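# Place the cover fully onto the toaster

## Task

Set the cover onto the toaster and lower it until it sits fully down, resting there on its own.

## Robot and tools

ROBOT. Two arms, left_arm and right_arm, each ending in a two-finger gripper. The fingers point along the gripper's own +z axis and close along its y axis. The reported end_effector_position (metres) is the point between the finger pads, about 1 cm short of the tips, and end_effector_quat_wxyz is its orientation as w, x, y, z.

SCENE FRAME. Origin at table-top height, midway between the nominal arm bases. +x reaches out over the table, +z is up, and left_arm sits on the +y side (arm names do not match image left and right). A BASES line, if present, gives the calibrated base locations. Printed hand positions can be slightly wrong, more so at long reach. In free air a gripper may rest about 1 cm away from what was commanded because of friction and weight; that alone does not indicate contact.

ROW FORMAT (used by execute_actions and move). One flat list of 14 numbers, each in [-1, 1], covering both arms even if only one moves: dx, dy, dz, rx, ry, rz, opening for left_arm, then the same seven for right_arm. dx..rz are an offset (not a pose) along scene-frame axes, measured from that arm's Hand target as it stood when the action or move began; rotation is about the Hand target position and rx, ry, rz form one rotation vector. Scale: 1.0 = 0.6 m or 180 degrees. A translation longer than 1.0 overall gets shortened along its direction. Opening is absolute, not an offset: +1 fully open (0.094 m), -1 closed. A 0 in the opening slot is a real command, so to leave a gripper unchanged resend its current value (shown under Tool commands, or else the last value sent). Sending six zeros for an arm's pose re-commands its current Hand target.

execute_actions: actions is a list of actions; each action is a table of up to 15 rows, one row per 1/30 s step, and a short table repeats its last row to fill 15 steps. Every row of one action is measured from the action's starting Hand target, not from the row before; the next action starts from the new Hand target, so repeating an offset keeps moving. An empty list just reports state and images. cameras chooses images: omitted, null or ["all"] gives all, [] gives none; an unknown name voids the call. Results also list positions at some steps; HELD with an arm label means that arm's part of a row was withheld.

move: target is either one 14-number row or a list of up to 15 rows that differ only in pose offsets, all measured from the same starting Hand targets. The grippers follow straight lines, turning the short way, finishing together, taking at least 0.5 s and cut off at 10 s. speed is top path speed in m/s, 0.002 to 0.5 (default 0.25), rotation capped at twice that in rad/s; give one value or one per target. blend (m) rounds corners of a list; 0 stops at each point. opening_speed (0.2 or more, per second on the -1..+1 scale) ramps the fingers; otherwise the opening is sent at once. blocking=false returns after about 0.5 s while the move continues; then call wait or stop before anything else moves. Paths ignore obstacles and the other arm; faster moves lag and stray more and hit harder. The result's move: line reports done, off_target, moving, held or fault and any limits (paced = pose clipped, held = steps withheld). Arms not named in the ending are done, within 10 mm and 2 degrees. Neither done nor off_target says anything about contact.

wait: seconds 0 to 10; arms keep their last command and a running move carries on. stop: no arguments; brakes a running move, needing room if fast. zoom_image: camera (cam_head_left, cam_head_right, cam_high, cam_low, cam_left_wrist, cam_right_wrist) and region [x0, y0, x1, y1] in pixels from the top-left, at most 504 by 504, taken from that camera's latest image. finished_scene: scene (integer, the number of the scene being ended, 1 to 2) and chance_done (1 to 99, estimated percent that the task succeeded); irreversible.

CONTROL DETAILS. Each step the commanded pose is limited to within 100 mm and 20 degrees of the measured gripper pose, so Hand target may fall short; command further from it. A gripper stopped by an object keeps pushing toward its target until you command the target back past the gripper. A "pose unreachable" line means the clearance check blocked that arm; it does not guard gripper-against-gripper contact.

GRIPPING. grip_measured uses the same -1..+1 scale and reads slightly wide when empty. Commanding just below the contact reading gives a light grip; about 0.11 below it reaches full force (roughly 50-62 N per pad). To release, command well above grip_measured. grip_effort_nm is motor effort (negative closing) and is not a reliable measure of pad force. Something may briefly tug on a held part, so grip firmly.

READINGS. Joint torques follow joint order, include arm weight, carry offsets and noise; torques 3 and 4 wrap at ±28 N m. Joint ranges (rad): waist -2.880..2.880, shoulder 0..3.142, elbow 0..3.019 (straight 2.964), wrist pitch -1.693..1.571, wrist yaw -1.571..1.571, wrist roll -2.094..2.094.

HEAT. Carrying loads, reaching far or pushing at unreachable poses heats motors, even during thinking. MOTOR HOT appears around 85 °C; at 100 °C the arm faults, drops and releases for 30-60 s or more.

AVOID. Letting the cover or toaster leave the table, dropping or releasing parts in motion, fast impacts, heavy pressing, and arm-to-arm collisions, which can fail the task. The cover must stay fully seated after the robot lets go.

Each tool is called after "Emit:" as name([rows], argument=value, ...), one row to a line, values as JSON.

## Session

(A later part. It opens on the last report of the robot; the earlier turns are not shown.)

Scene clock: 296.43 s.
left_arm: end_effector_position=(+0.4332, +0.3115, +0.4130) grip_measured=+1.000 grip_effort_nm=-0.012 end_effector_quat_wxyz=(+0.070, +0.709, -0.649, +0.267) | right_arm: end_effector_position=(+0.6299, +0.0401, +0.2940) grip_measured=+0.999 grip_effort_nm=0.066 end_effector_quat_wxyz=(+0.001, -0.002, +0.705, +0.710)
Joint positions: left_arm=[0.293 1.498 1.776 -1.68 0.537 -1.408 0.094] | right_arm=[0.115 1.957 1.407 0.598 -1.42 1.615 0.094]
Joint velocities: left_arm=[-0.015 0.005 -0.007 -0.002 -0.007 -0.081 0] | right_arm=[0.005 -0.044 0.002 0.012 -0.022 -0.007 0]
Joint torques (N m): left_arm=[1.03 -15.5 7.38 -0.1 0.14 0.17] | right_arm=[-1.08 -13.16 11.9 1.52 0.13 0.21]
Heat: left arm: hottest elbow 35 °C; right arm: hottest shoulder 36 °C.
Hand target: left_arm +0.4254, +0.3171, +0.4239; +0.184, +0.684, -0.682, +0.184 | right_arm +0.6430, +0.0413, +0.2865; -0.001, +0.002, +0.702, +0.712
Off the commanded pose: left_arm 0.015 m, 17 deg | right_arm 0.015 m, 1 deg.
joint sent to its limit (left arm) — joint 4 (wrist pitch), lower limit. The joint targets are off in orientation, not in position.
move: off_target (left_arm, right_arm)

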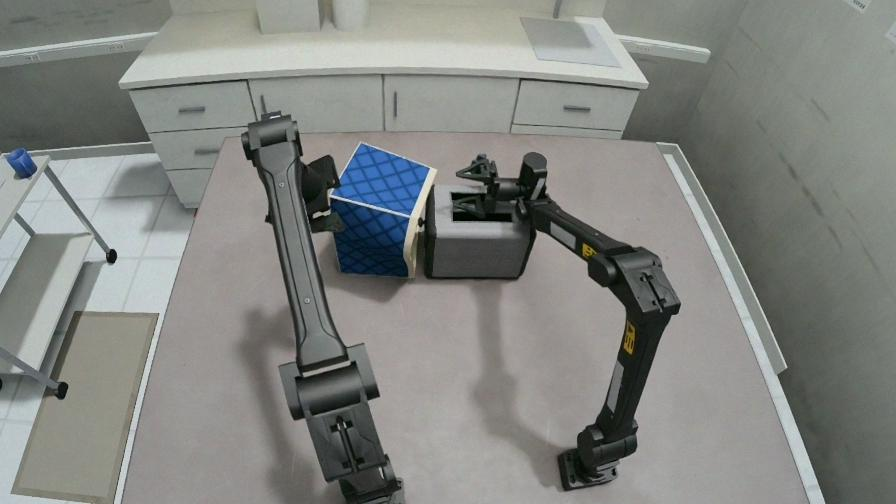

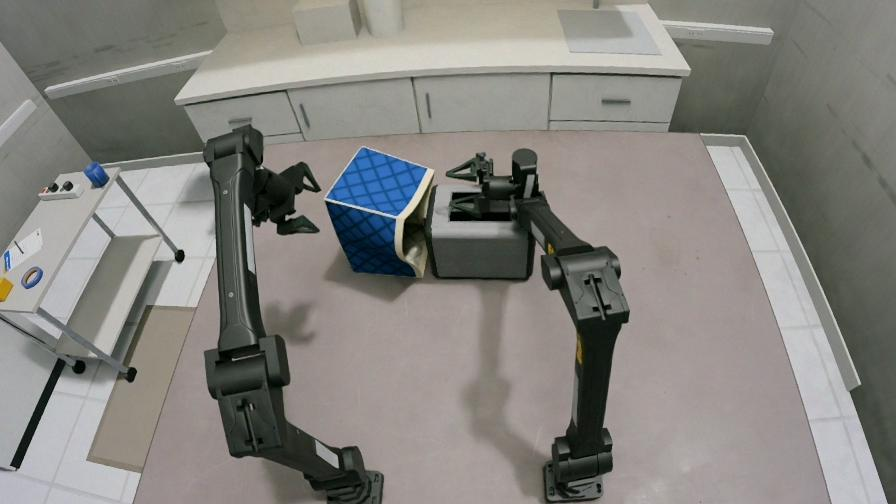

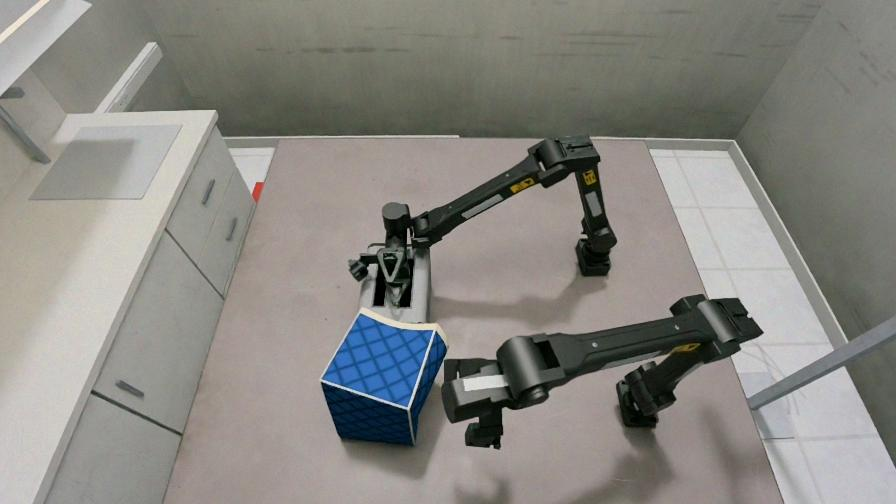

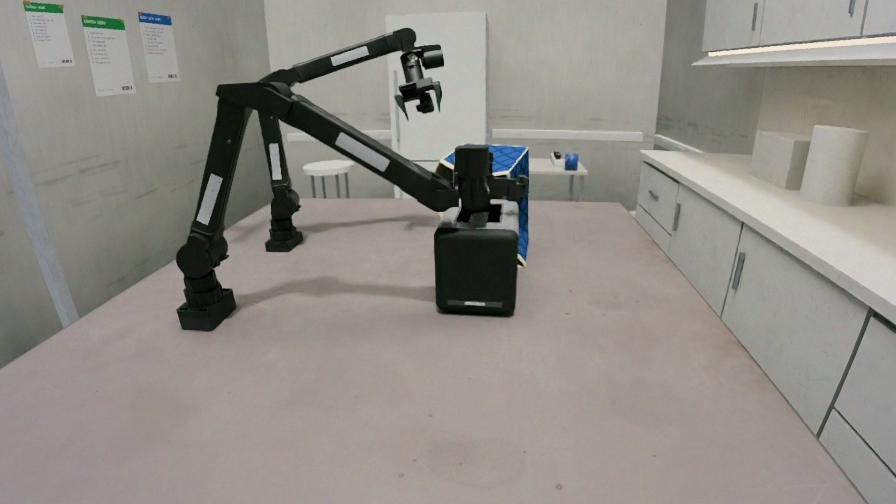

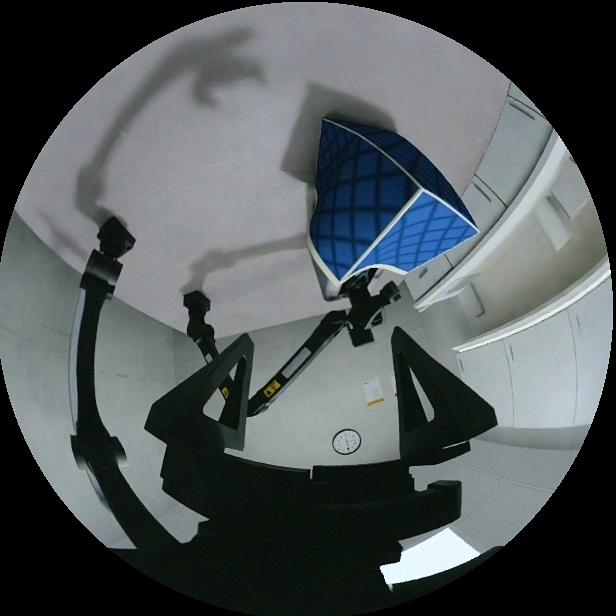

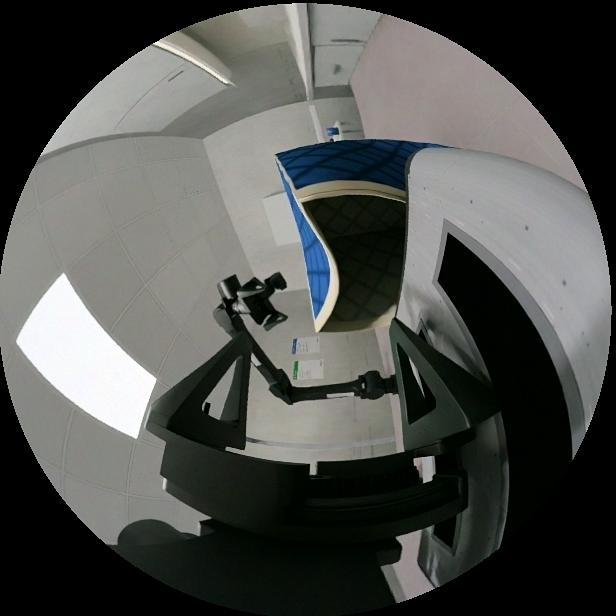

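Emit:
move(target=[0,0,0,0,0,0,1,0.045,0.07,0.02,0,0,0,1], speed=0.15)

Emit:
move(target=[0,0,0,0,0,0,1,0,0.07,0,0,0,0,1], speed=0.1)

Scene clock: 303.00 s.
left_arm: end_effector_position=(+0.4332, +0.3115, +0.4130) grip_measured=+1.000 grip_effort_nm=-0.012 end_effector_quat_wxyz=(+0.070, +0.709, -0.649, +0.267) | right_arm: end_effector_position=(+0.6548, +0.0768, +0.2993) grip_measured=+0.999 grip_effort_nm=0.061 end_effector_quat_wxyz=(+0.001, +0.001, +0.703, +0.712)
Joint positions: left_arm=[0.293 1.498 1.776 -1.68 0.537 -1.408 0.094] | right_arm=[0.165 2.021 1.523 0.56 -1.366 1.633 0.094]
Joint velocities: left_arm=[0.005 -0.005 0.012 -0.012 0.007 -0.022 0] | right_arm=[-0.005 -0.005 -0.002 0.017 0.022 -0.051 -0.001]
Joint torques (N m): left_arm=[1.14 -15.85 7.47 -0.16 0.13 0.18] | right_arm=[-0.56 -14.04 14.06 0.95 0.21 0.18]
Heat: left arm: hottest elbow 35 °C; right arm: hottest shoulder 35 °C.
Hand target: left_arm +0.4254, +0.3171, +0.4239; +0.184, +0.684, -0.682, +0.184 | right_arm +0.6700, +0.0832, +0.2985; -0.001, +0.002, +0.701, +0.713
Off the commanded pose: left_arm 0.015 m, 17 deg | right_arm 0.017 m, 0 deg.
joint sent to its limit (left arm) — joint 4 (wrist pitch), lower limit. The joint targets are off in orientation, not in position.
move: off_target (left_arm, right_arm)

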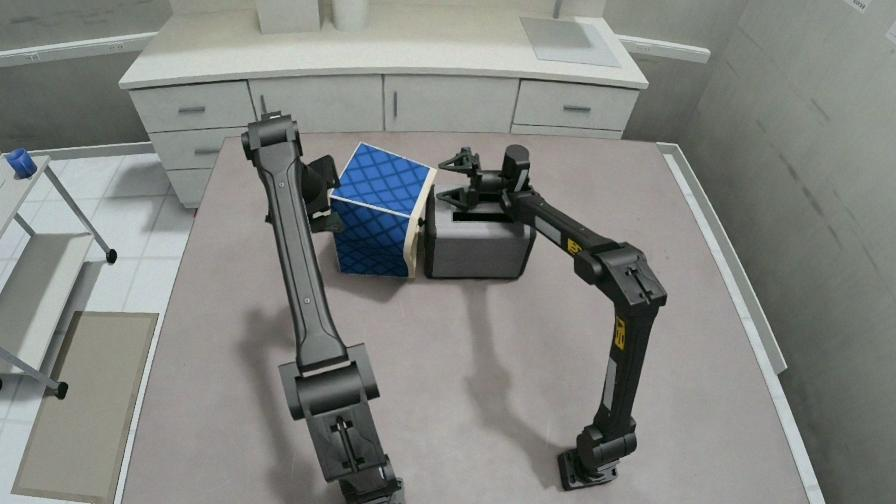

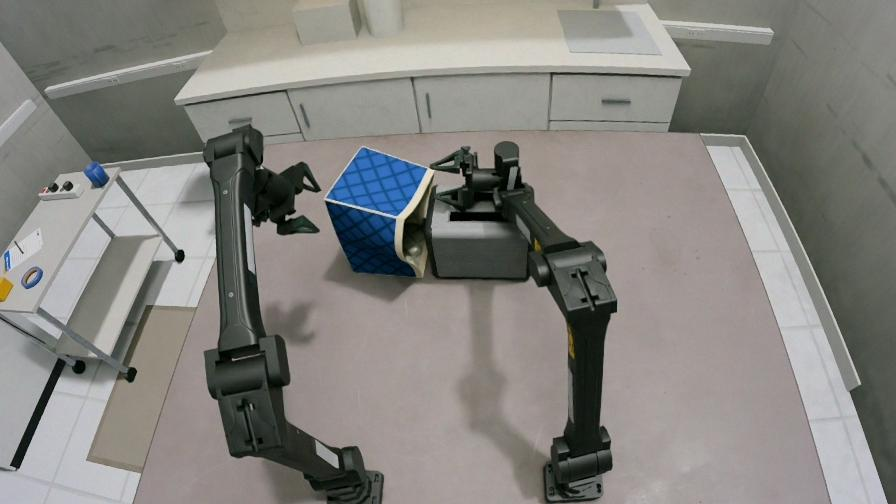

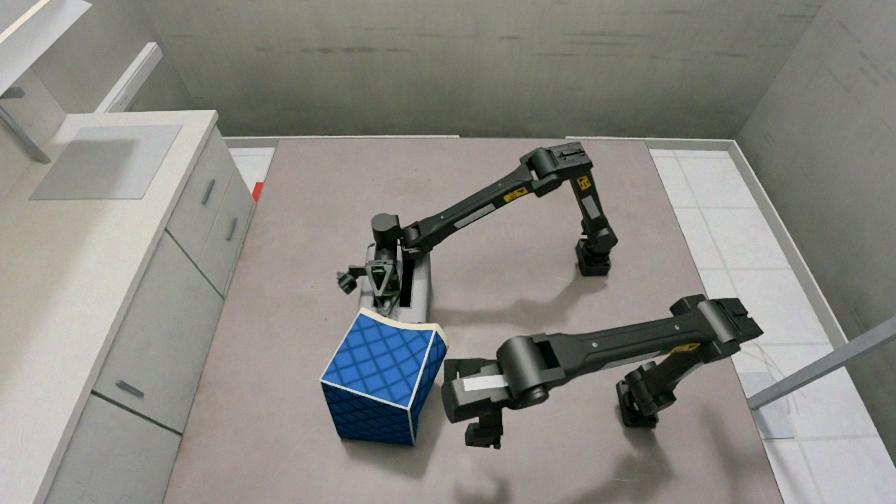

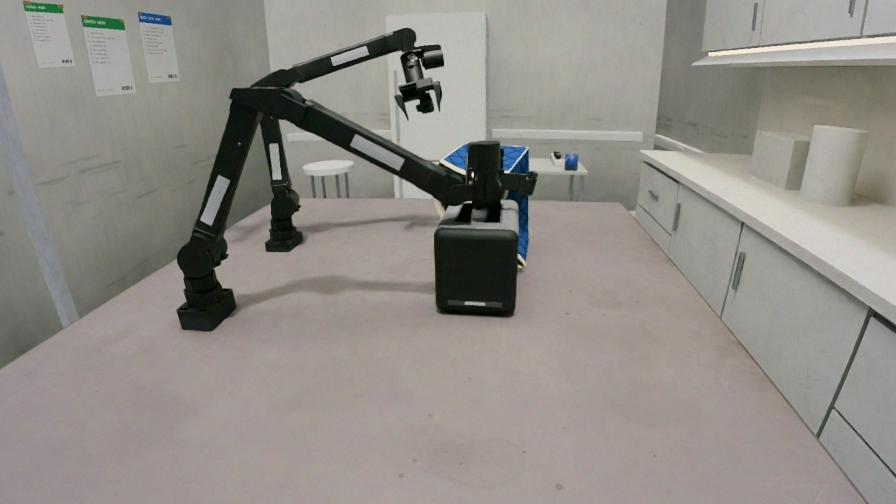

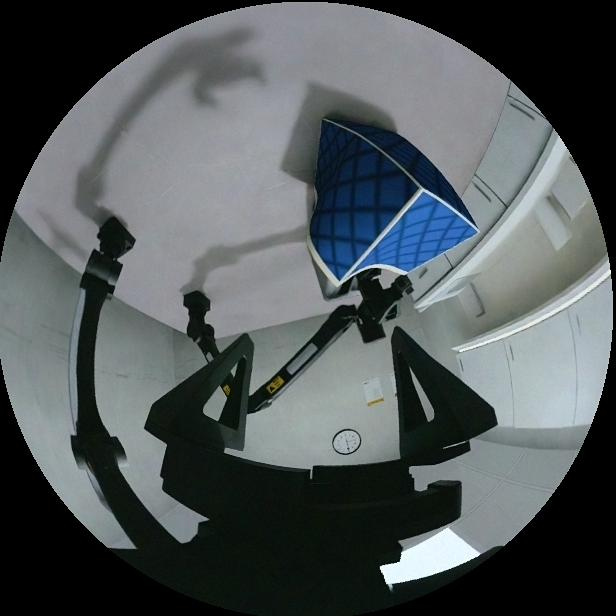

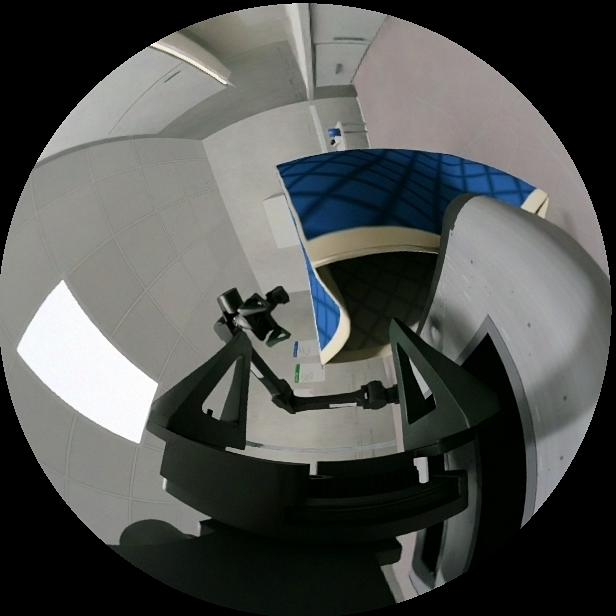

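Scene clock: 304.13 s.
left_arm: end_effector_position=(+0.4332, +0.3115, +0.4130) grip_measured=+1.000 grip_effort_nm=-0.012 end_effector_quat_wxyz=(+0.070, +0.709, -0.649, +0.267) | right_arm: end_effector_position=(+0.6549, +0.1184, +0.2987) grip_measured=+0.999 grip_effort_nm=0.061 end_effector_quat_wxyz=(-0.003, +0.005, +0.702, +0.712)
Joint positions: left_arm=[0.293 1.498 1.776 -1.68 0.537 -1.408 0.094] | right_arm=[0.226 2.044 1.561 0.536 -1.306 1.633 0.094]
Joint velocities: left_arm=[0.005 0.005 0.002 -0.017 -0.022 0.066 0] | right_arm=[-0.005 -0.005 0.012 -0.002 -0.007 -0.022 0]
Joint torques (N m): left_arm=[1.08 -15.85 7.45 -0.14 0.13 0.19] | right_arm=[-0.56 -14.45 14.31 0.95 0.21 0.1]
Heat: left arm: hottest elbow 35 °C; right arm: hottest shoulder 35 °C.
Hand target: left_arm +0.4254, +0.3171, +0.4239; +0.184, +0.684, -0.682, +0.184 | right_arm +0.6700, +0.1251, +0.2984; -0.001, +0.002, +0.701, +0.713
Off the commanded pose: left_arm 0.015 m, 17 deg | right_arm 0.017 m, 0 deg.
joint sent to its limit (left arm) — joint 4 (wrist pitch), lower limit. The joint targets are off in orientation, not in position.
move: off_target (left_arm, right_arm)

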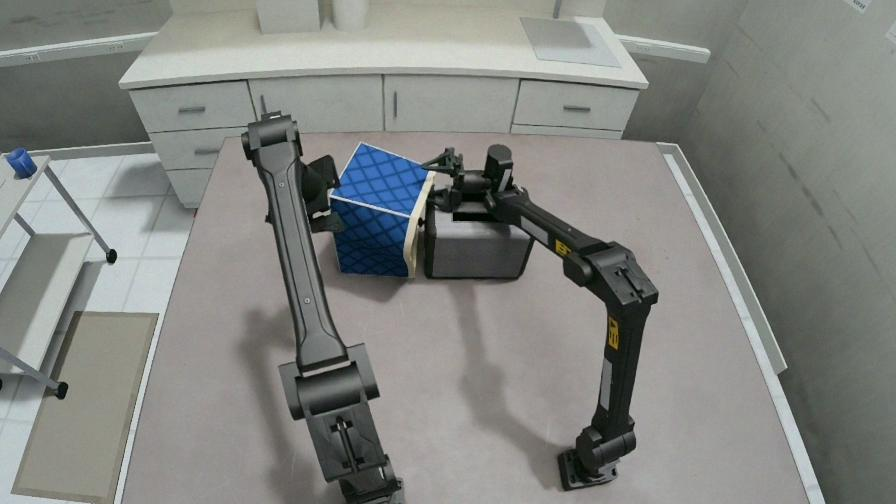

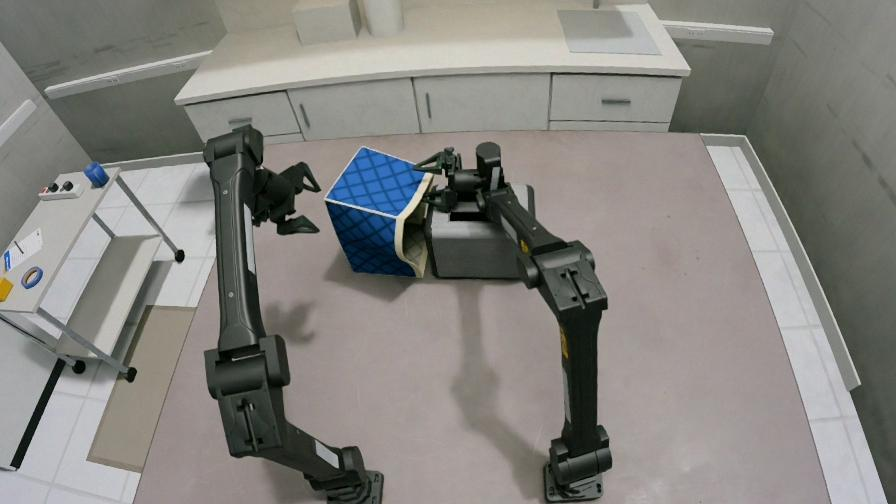

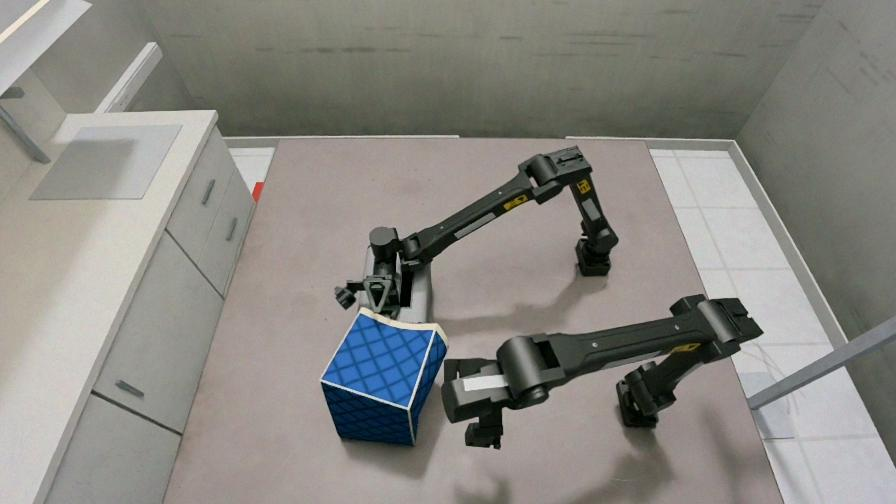

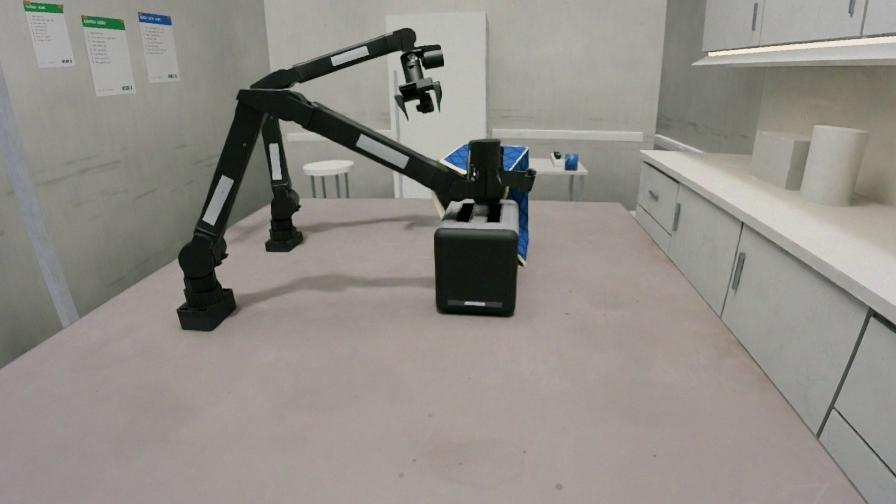

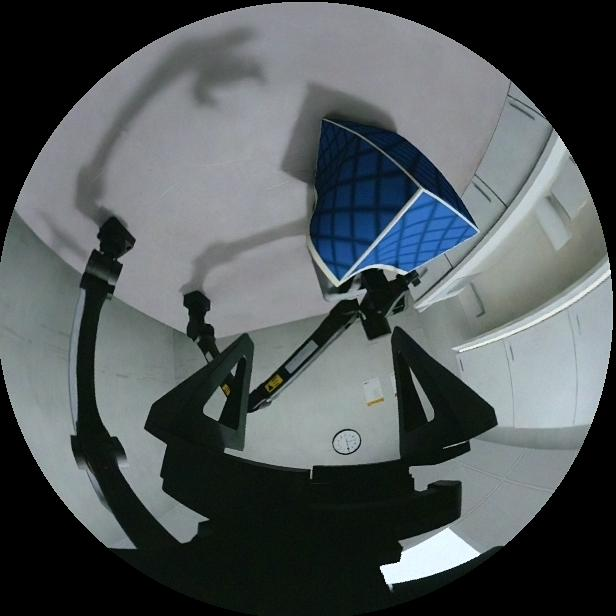

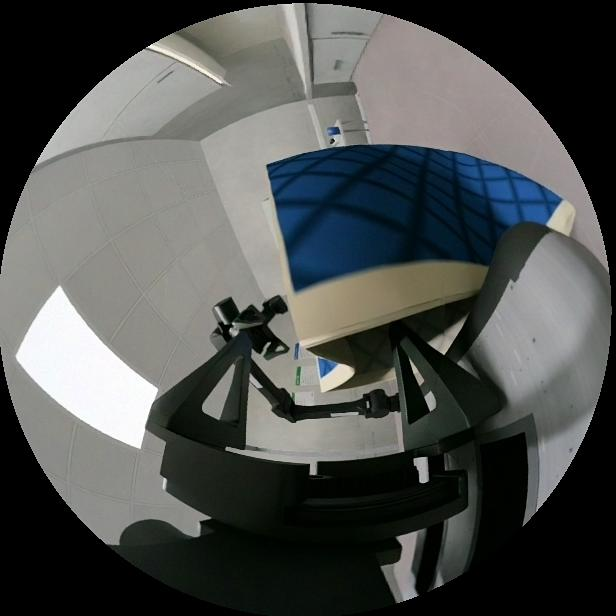

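Emit:
move([
  [0,0,0,0,0,0,1,-0.02,-0.05,0,0,0,0,1],
  [0,0,0,0,0,0,1,-0.08,-0.04,0,0,0,0,1],
  [0,0,0,0,0,0,1,-0.08,0.0,0,0,0,0,1],
], speed=0.12)

Emit:
zoom_image(camera="cam_head_right", region=[280, 120, 580, 300])

Scene clock: 311.73 s.
left_arm: end_effector_position=(+0.4332, +0.3115, +0.4130) grip_measured=+1.000 grip_effort_nm=-0.017 end_effector_quat_wxyz=(+0.070, +0.709, -0.649, +0.267) | right_arm: end_effector_position=(+0.6273, +0.1193, +0.2955) grip_measured=+0.999 grip_effort_nm=0.071 end_effector_quat_wxyz=(-0.001, +0.006, +0.702, +0.712)
Joint positions: left_arm=[0.293 1.498 1.776 -1.68 0.537 -1.408 0.094] | right_arm=[0.239 1.986 1.454 0.585 -1.287 1.631 0.094]
Joint velocities: left_arm=[-0.005 -0.005 -0.002 -0.007 0.007 -0.022 0] | right_arm=[-0.024 0.005 0.027 0.002 0.022 0.007 0]
Joint torques (N m): left_arm=[0.67 -15.91 7.47 -0.08 0.12 0.19] | right_arm=[0.03 -16.73 8.31 1.51 0.21 0.06]
Heat: left arm: hottest elbow 35 °C; right arm: hottest shoulder 35 °C.
Hand target: left_arm +0.4254, +0.3171, +0.4239; +0.184, +0.684, -0.682, +0.184 | right_arm +0.6220, +0.1250, +0.2992; -0.001, +0.002, +0.701, +0.713
Off the commanded pose: left_arm 0.015 m, 17 deg | right_arm 0.008 m, 0 deg.
joint sent to its limit (left arm) — joint 4 (wrist pitch), lower limit. The joint targets are off in orientation, not in position.
move: off_target (left_arm)

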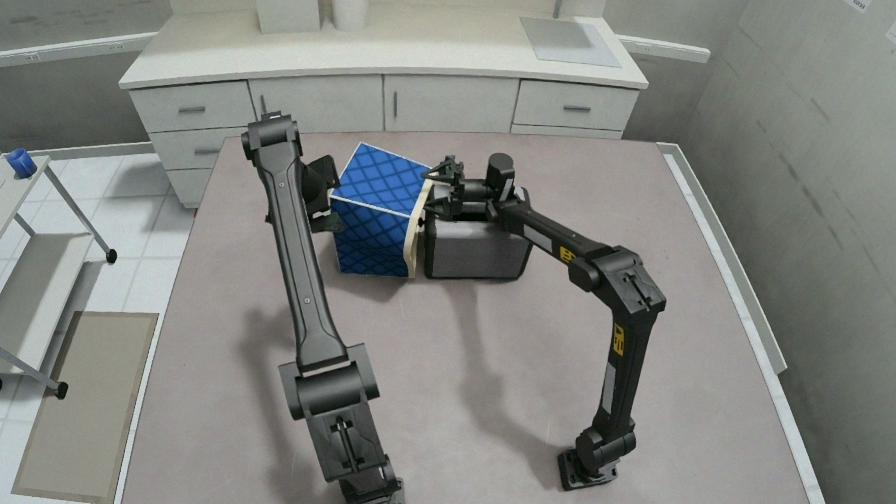

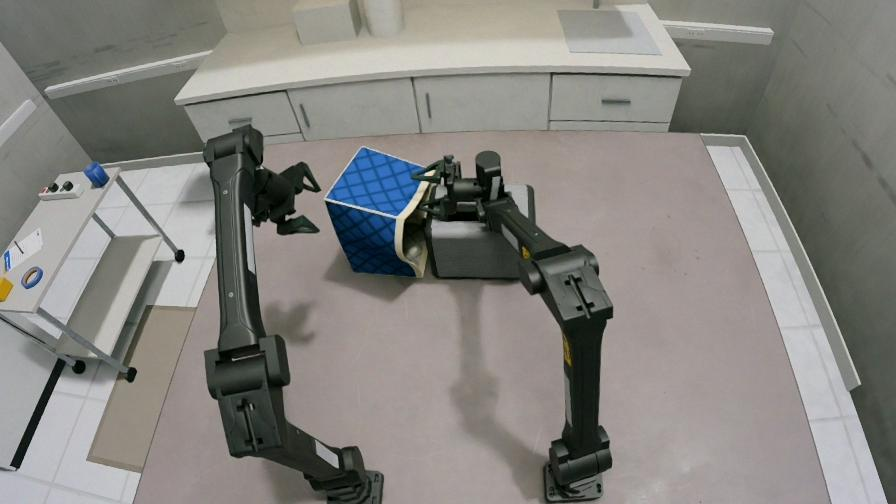

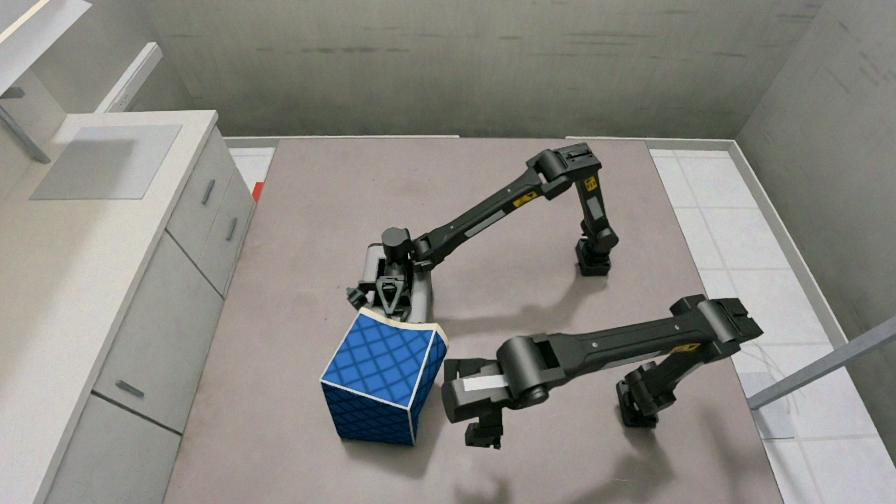

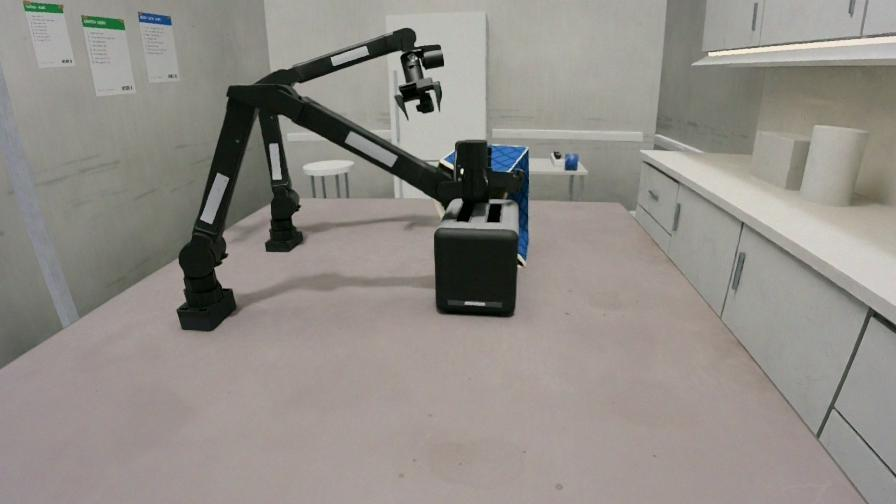

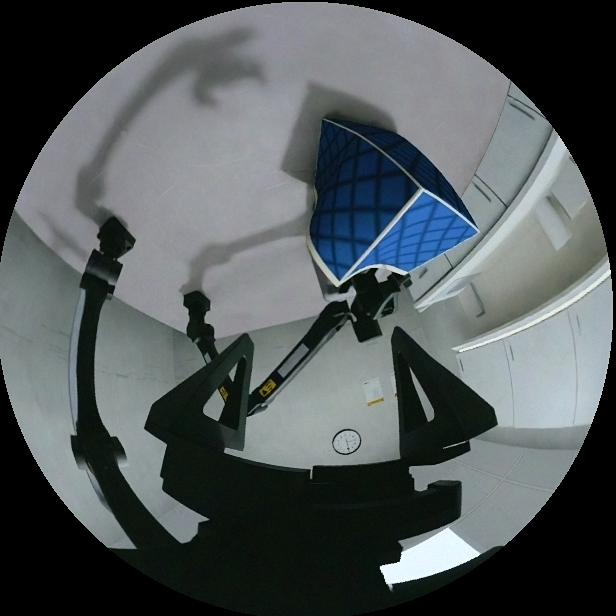

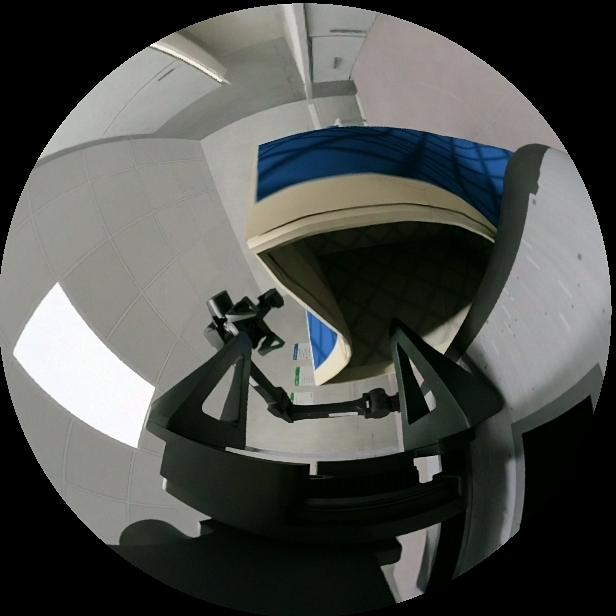

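Scaled by 1.680.

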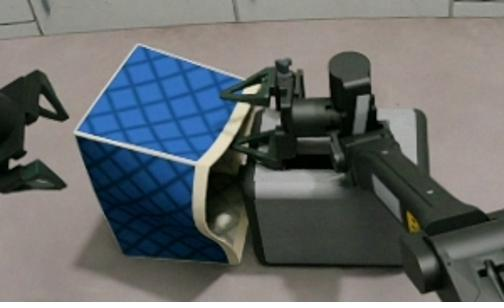

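Emit:
move(target=[0,0,0,0,0,0,1,-0.01,0.04,0.0,0,0,0,1], speed=0.1, cameras=["cam_head_right","cam_right_wrist"])

Emit:
move(target=[0,0,0,0,0,0,1,0,0,0,0,0,0,-1], opening_speed=1.5, cameras=["cam_head_right","cam_right_wrist","cam_low"])

Emit:
zoom_image(camera="cam_head_right", region=[280, 120, 580, 300])

Scene clock: 319.80 s.
left_arm: end_effector_position=(+0.4331, +0.3115, +0.4130) grip_measured=+1.000 grip_effort_nm=-0.017 end_effector_quat_wxyz=(+0.070, +0.709, -0.649, +0.267) | right_arm: end_effector_position=(+0.6204, +0.1424, +0.2959) grip_measured=+0.999 grip_effort_nm=0.071 end_effector_quat_wxyz=(-0.001, +0.007, +0.701, +0.713)
Joint positions: left_arm=[0.293 1.498 1.776 -1.68 0.536 -1.408 0.094] | right_arm=[0.276 1.986 1.454 0.585 -1.248 1.631 0.094]
Joint velocities: left_arm=[-0.005 -0.005 -0.002 0.002 0.051 0.037 0] | right_arm=[-0.005 0.015 -0.007 -0.012 0.037 0.037 0]
Joint torques (N m): left_arm=[1.14 -15.74 7.49 -0.01 0.15 0.18] | right_arm=[0.03 -16.62 8.76 1.33 0.22 0.01]
Heat: left arm: hottest elbow 36 °C; right arm: hottest shoulder 35 °C.
Hand target: left_arm +0.4254, +0.3171, +0.4239; +0.184, +0.684, -0.682, +0.184 | right_arm +0.6160, +0.1490, +0.2993; -0.001, +0.002, +0.700, +0.714
Off the commanded pose: left_arm 0.015 m, 17 deg | right_arm 0.009 m, 1 deg.
joint sent to its limit (left arm) — joint 4 (wrist pitch), lower limit. The joint targets are off in orientation, not in position.
move: off_target (left_arm)
Images, in order (width x height): cam_head_right 896x504, cam_right_wrist 616x616.

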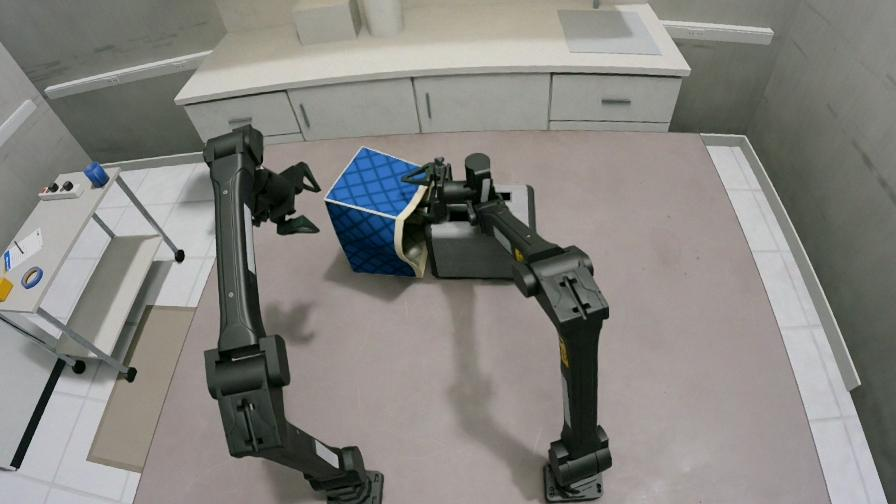

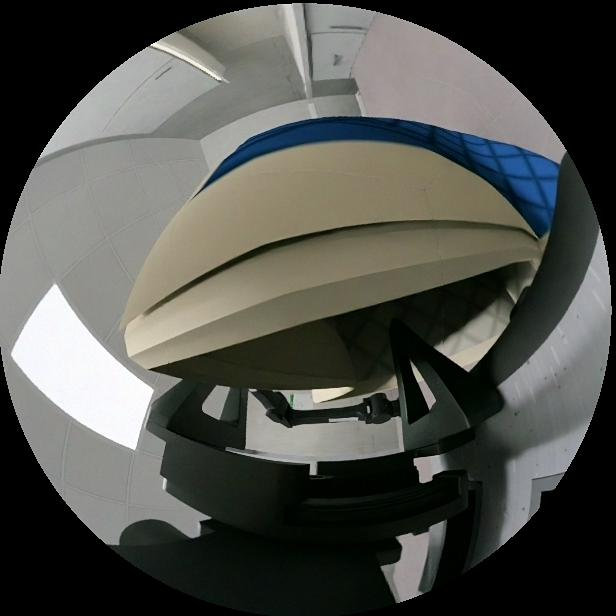

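Scene clock: 321.47 s.
left_arm: end_effector_position=(+0.4331, +0.3115, +0.4130) grip_measured=+1.000 grip_effort_nm=-0.007 end_effector_quat_wxyz=(+0.070, +0.709, -0.649, +0.267) | right_arm: end_effector_position=(+0.6204, +0.1424, +0.2959) grip_measured=-0.967 grip_effort_nm=-0.940 end_effector_quat_wxyz=(-0.001, +0.007, +0.701, +0.713)
Joint positions: left_arm=[0.293 1.498 1.776 -1.68 0.536 -1.408 0.094] | right_arm=[0.276 1.986 1.454 0.585 -1.248 1.631 0.002]
Joint velocities: left_arm=[-0.005 0.005 0.007 -0.007 0.066 0.051 0] | right_arm=[-0.005 -0.015 0.007 -0.012 -0.066 -0.022 -0.003]
Joint torques (N m): left_arm=[0.91 -15.5 7.39 -0.2 0.14 0.21] | right_arm=[0.03 -16.56 8.79 1.33 0.21 0.03]
Heat: left arm: hottest elbow 36 °C; right arm: hottest shoulder 35 °C.
Hand target: left_arm +0.4254, +0.3171, +0.4239; +0.184, +0.684, -0.682, +0.184 | right_arm +0.6160, +0.1490, +0.2993; -0.001, +0.002, +0.700, +0.714
Off the commanded pose: left_arm 0.015 m, 17 deg | right_arm 0.009 m, 1 deg.
joint sent to its limit (left arm) — joint 4 (wrist pitch), lower limit. The joint targets are off in orientation, not in position.
move: off_target (left_arm)
Images, in order (width x height): cam_head_right 896x504, cam_low 896x504, cam_right_wrist 616x616.

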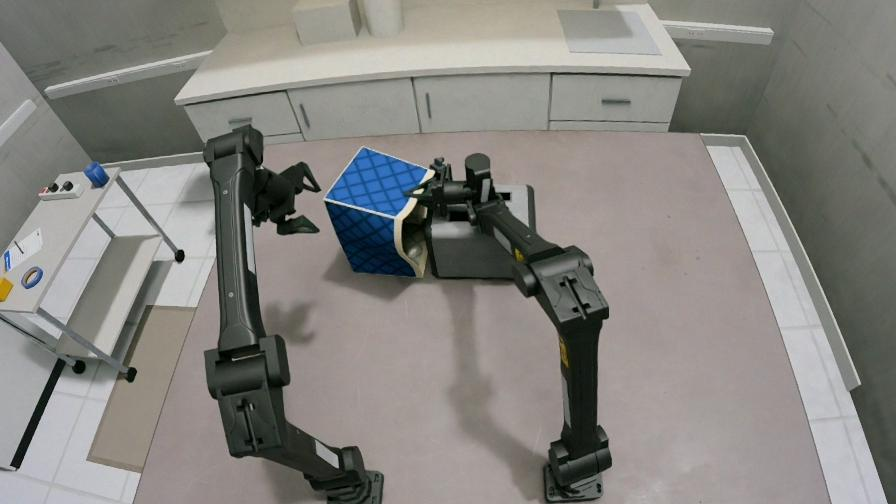

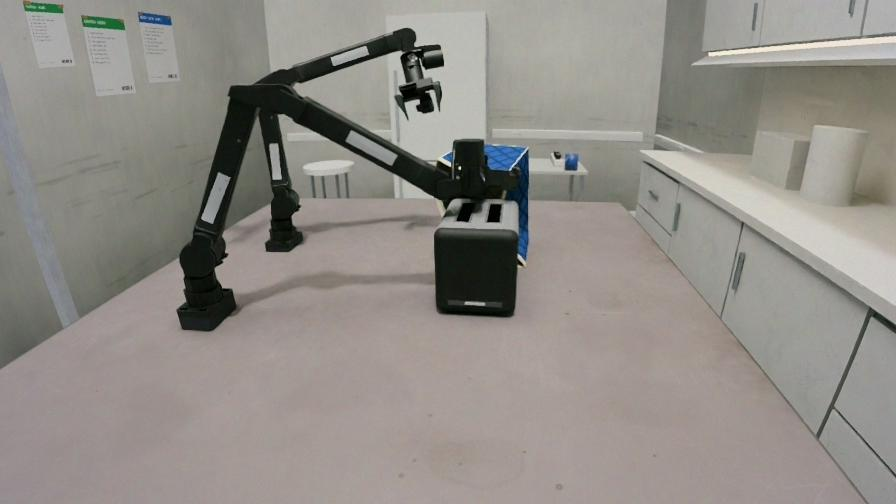

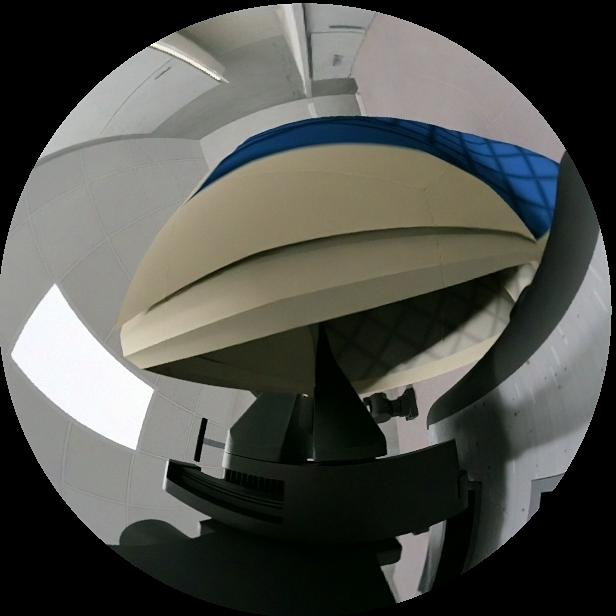

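Scaled by 1.680.

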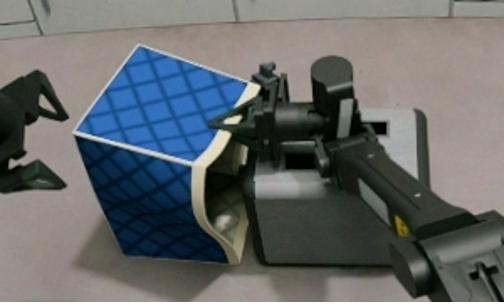

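Emit:
move([
  [0,0,0,0,0,0,1,0.0,-0.04,0.03,0.05,0,0,-1],
  [0,0,0,0,0,0,1,0,-0.16,0.03,0.15,0,0,-1],
], speed=0.12)

Scene clock: 334.03 s.
left_arm: end_effector_position=(+0.4331, +0.3115, +0.4130) grip_measured=+1.000 grip_effort_nm=-0.022 end_effector_quat_wxyz=(+0.070, +0.709, -0.649, +0.267) | right_arm: end_effector_position=(+0.6110, +0.0693, +0.3238) grip_measured=-0.971 grip_effort_nm=-1.043 end_effector_quat_wxyz=(+0.089, +0.016, +0.608, +0.789)
Joint positions: left_arm=[0.293 1.498 1.776 -1.68 0.536 -1.408 0.094] | right_arm=[0.187 1.999 1.3 1.346 -1.126 2.084 0.001]
Joint velocities: left_arm=[-0.015 0.005 -0.012 -0.012 0.022 -0.007 0] | right_arm=[-0.005 -0.005 -0.017 -0.002 0.007 0.007 -0.001]
Joint torques (N m): left_arm=[1.38 -15.91 7.45 -0.1 0.15 0.19] | right_arm=[-2.96 -14.97 6.02 1.44 0.65 0.17]
Heat: left arm: hottest elbow 36 °C; right arm: hottest shoulder 36 °C.
Hand target: left_arm +0.4254, +0.3171, +0.4239; +0.184, +0.684, -0.682, +0.184 | right_arm +0.6150, +0.0529, +0.3176; -0.002, +0.001, +0.515, +0.857
Off the commanded pose: left_arm 0.015 m, 17 deg | right_arm 0.018 m, 17 deg.
joint sent to its limit (left arm) — joint 4 (wrist pitch), lower limit. The joint targets are off in orientation, not in position.
joint sent to its limit (right arm) — joint 6 (wrist roll), upper limit. The joint targets are off in orientation, not in position.
move: off_target (left_arm, right_arm)

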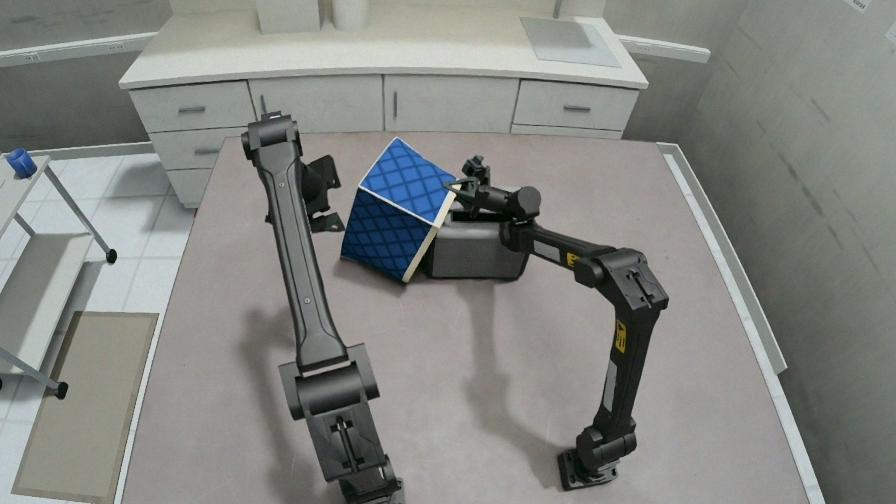

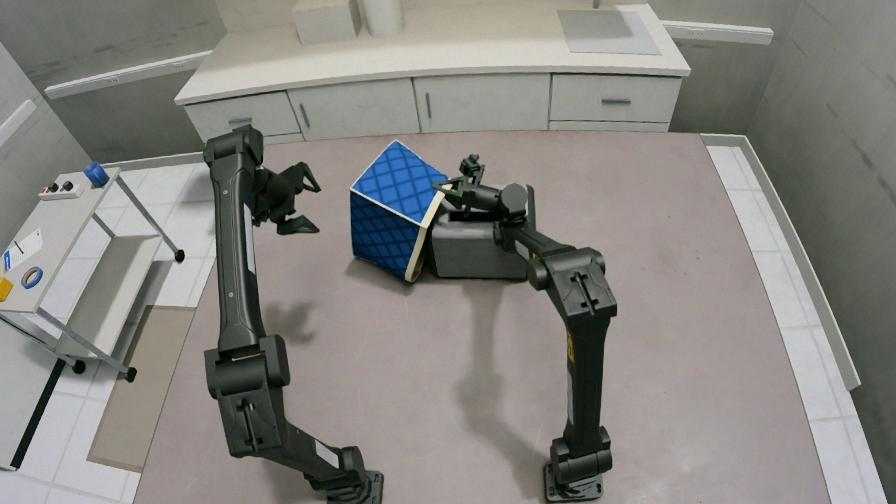

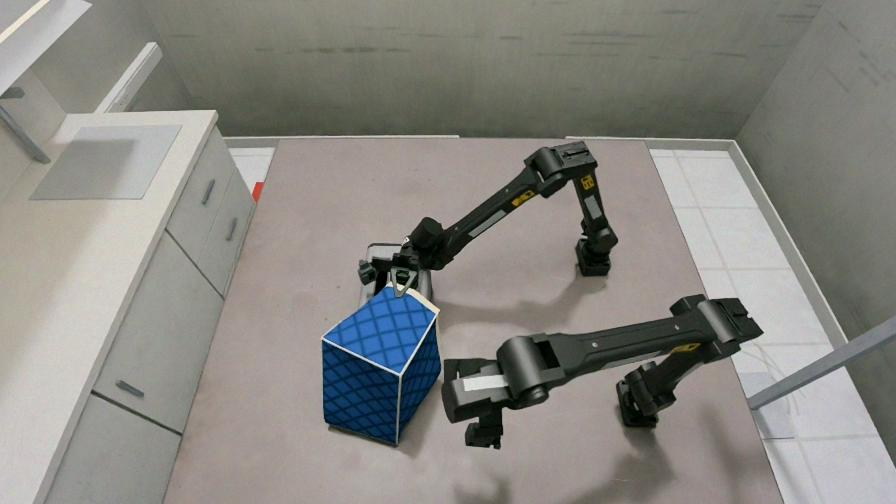

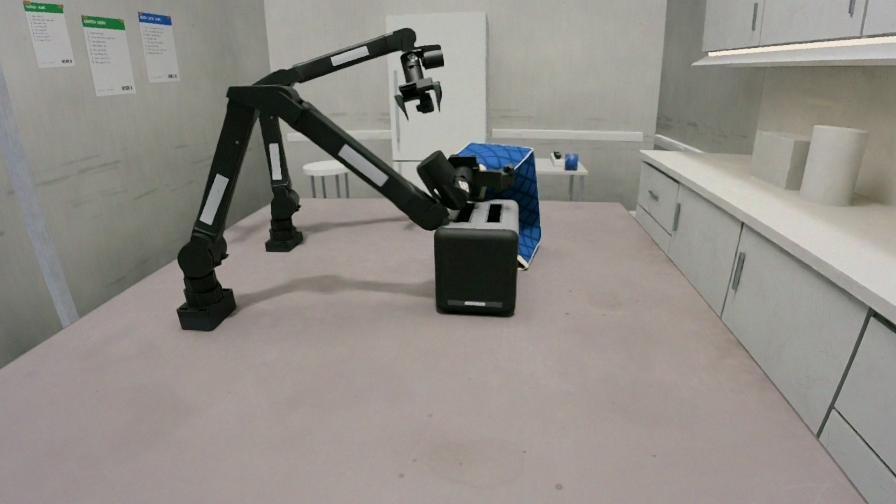

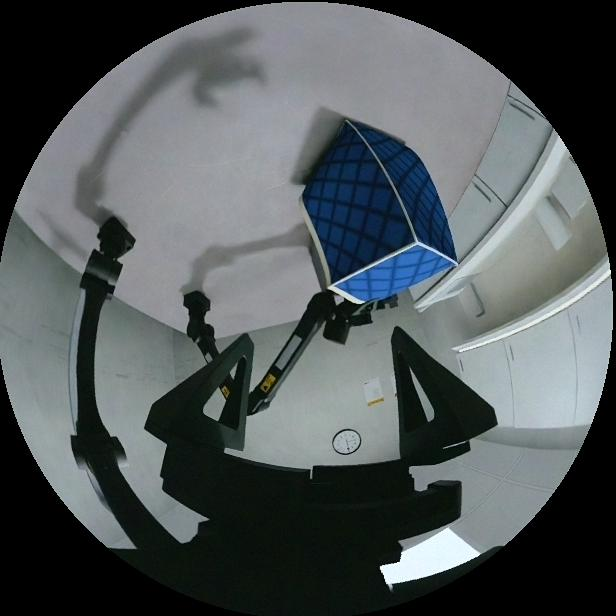

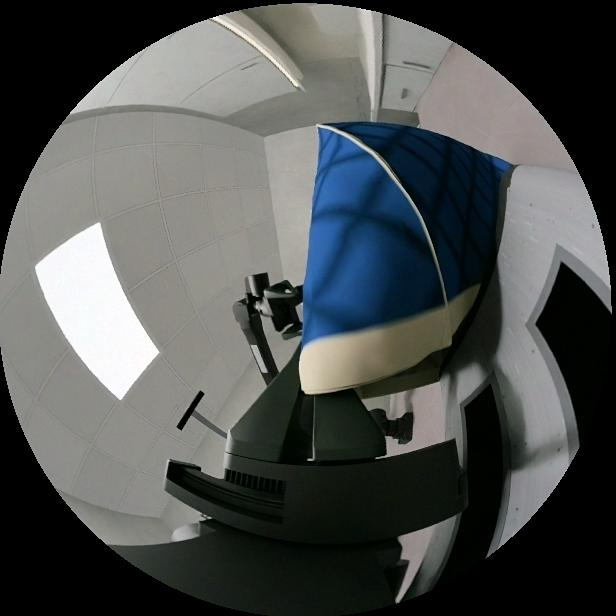

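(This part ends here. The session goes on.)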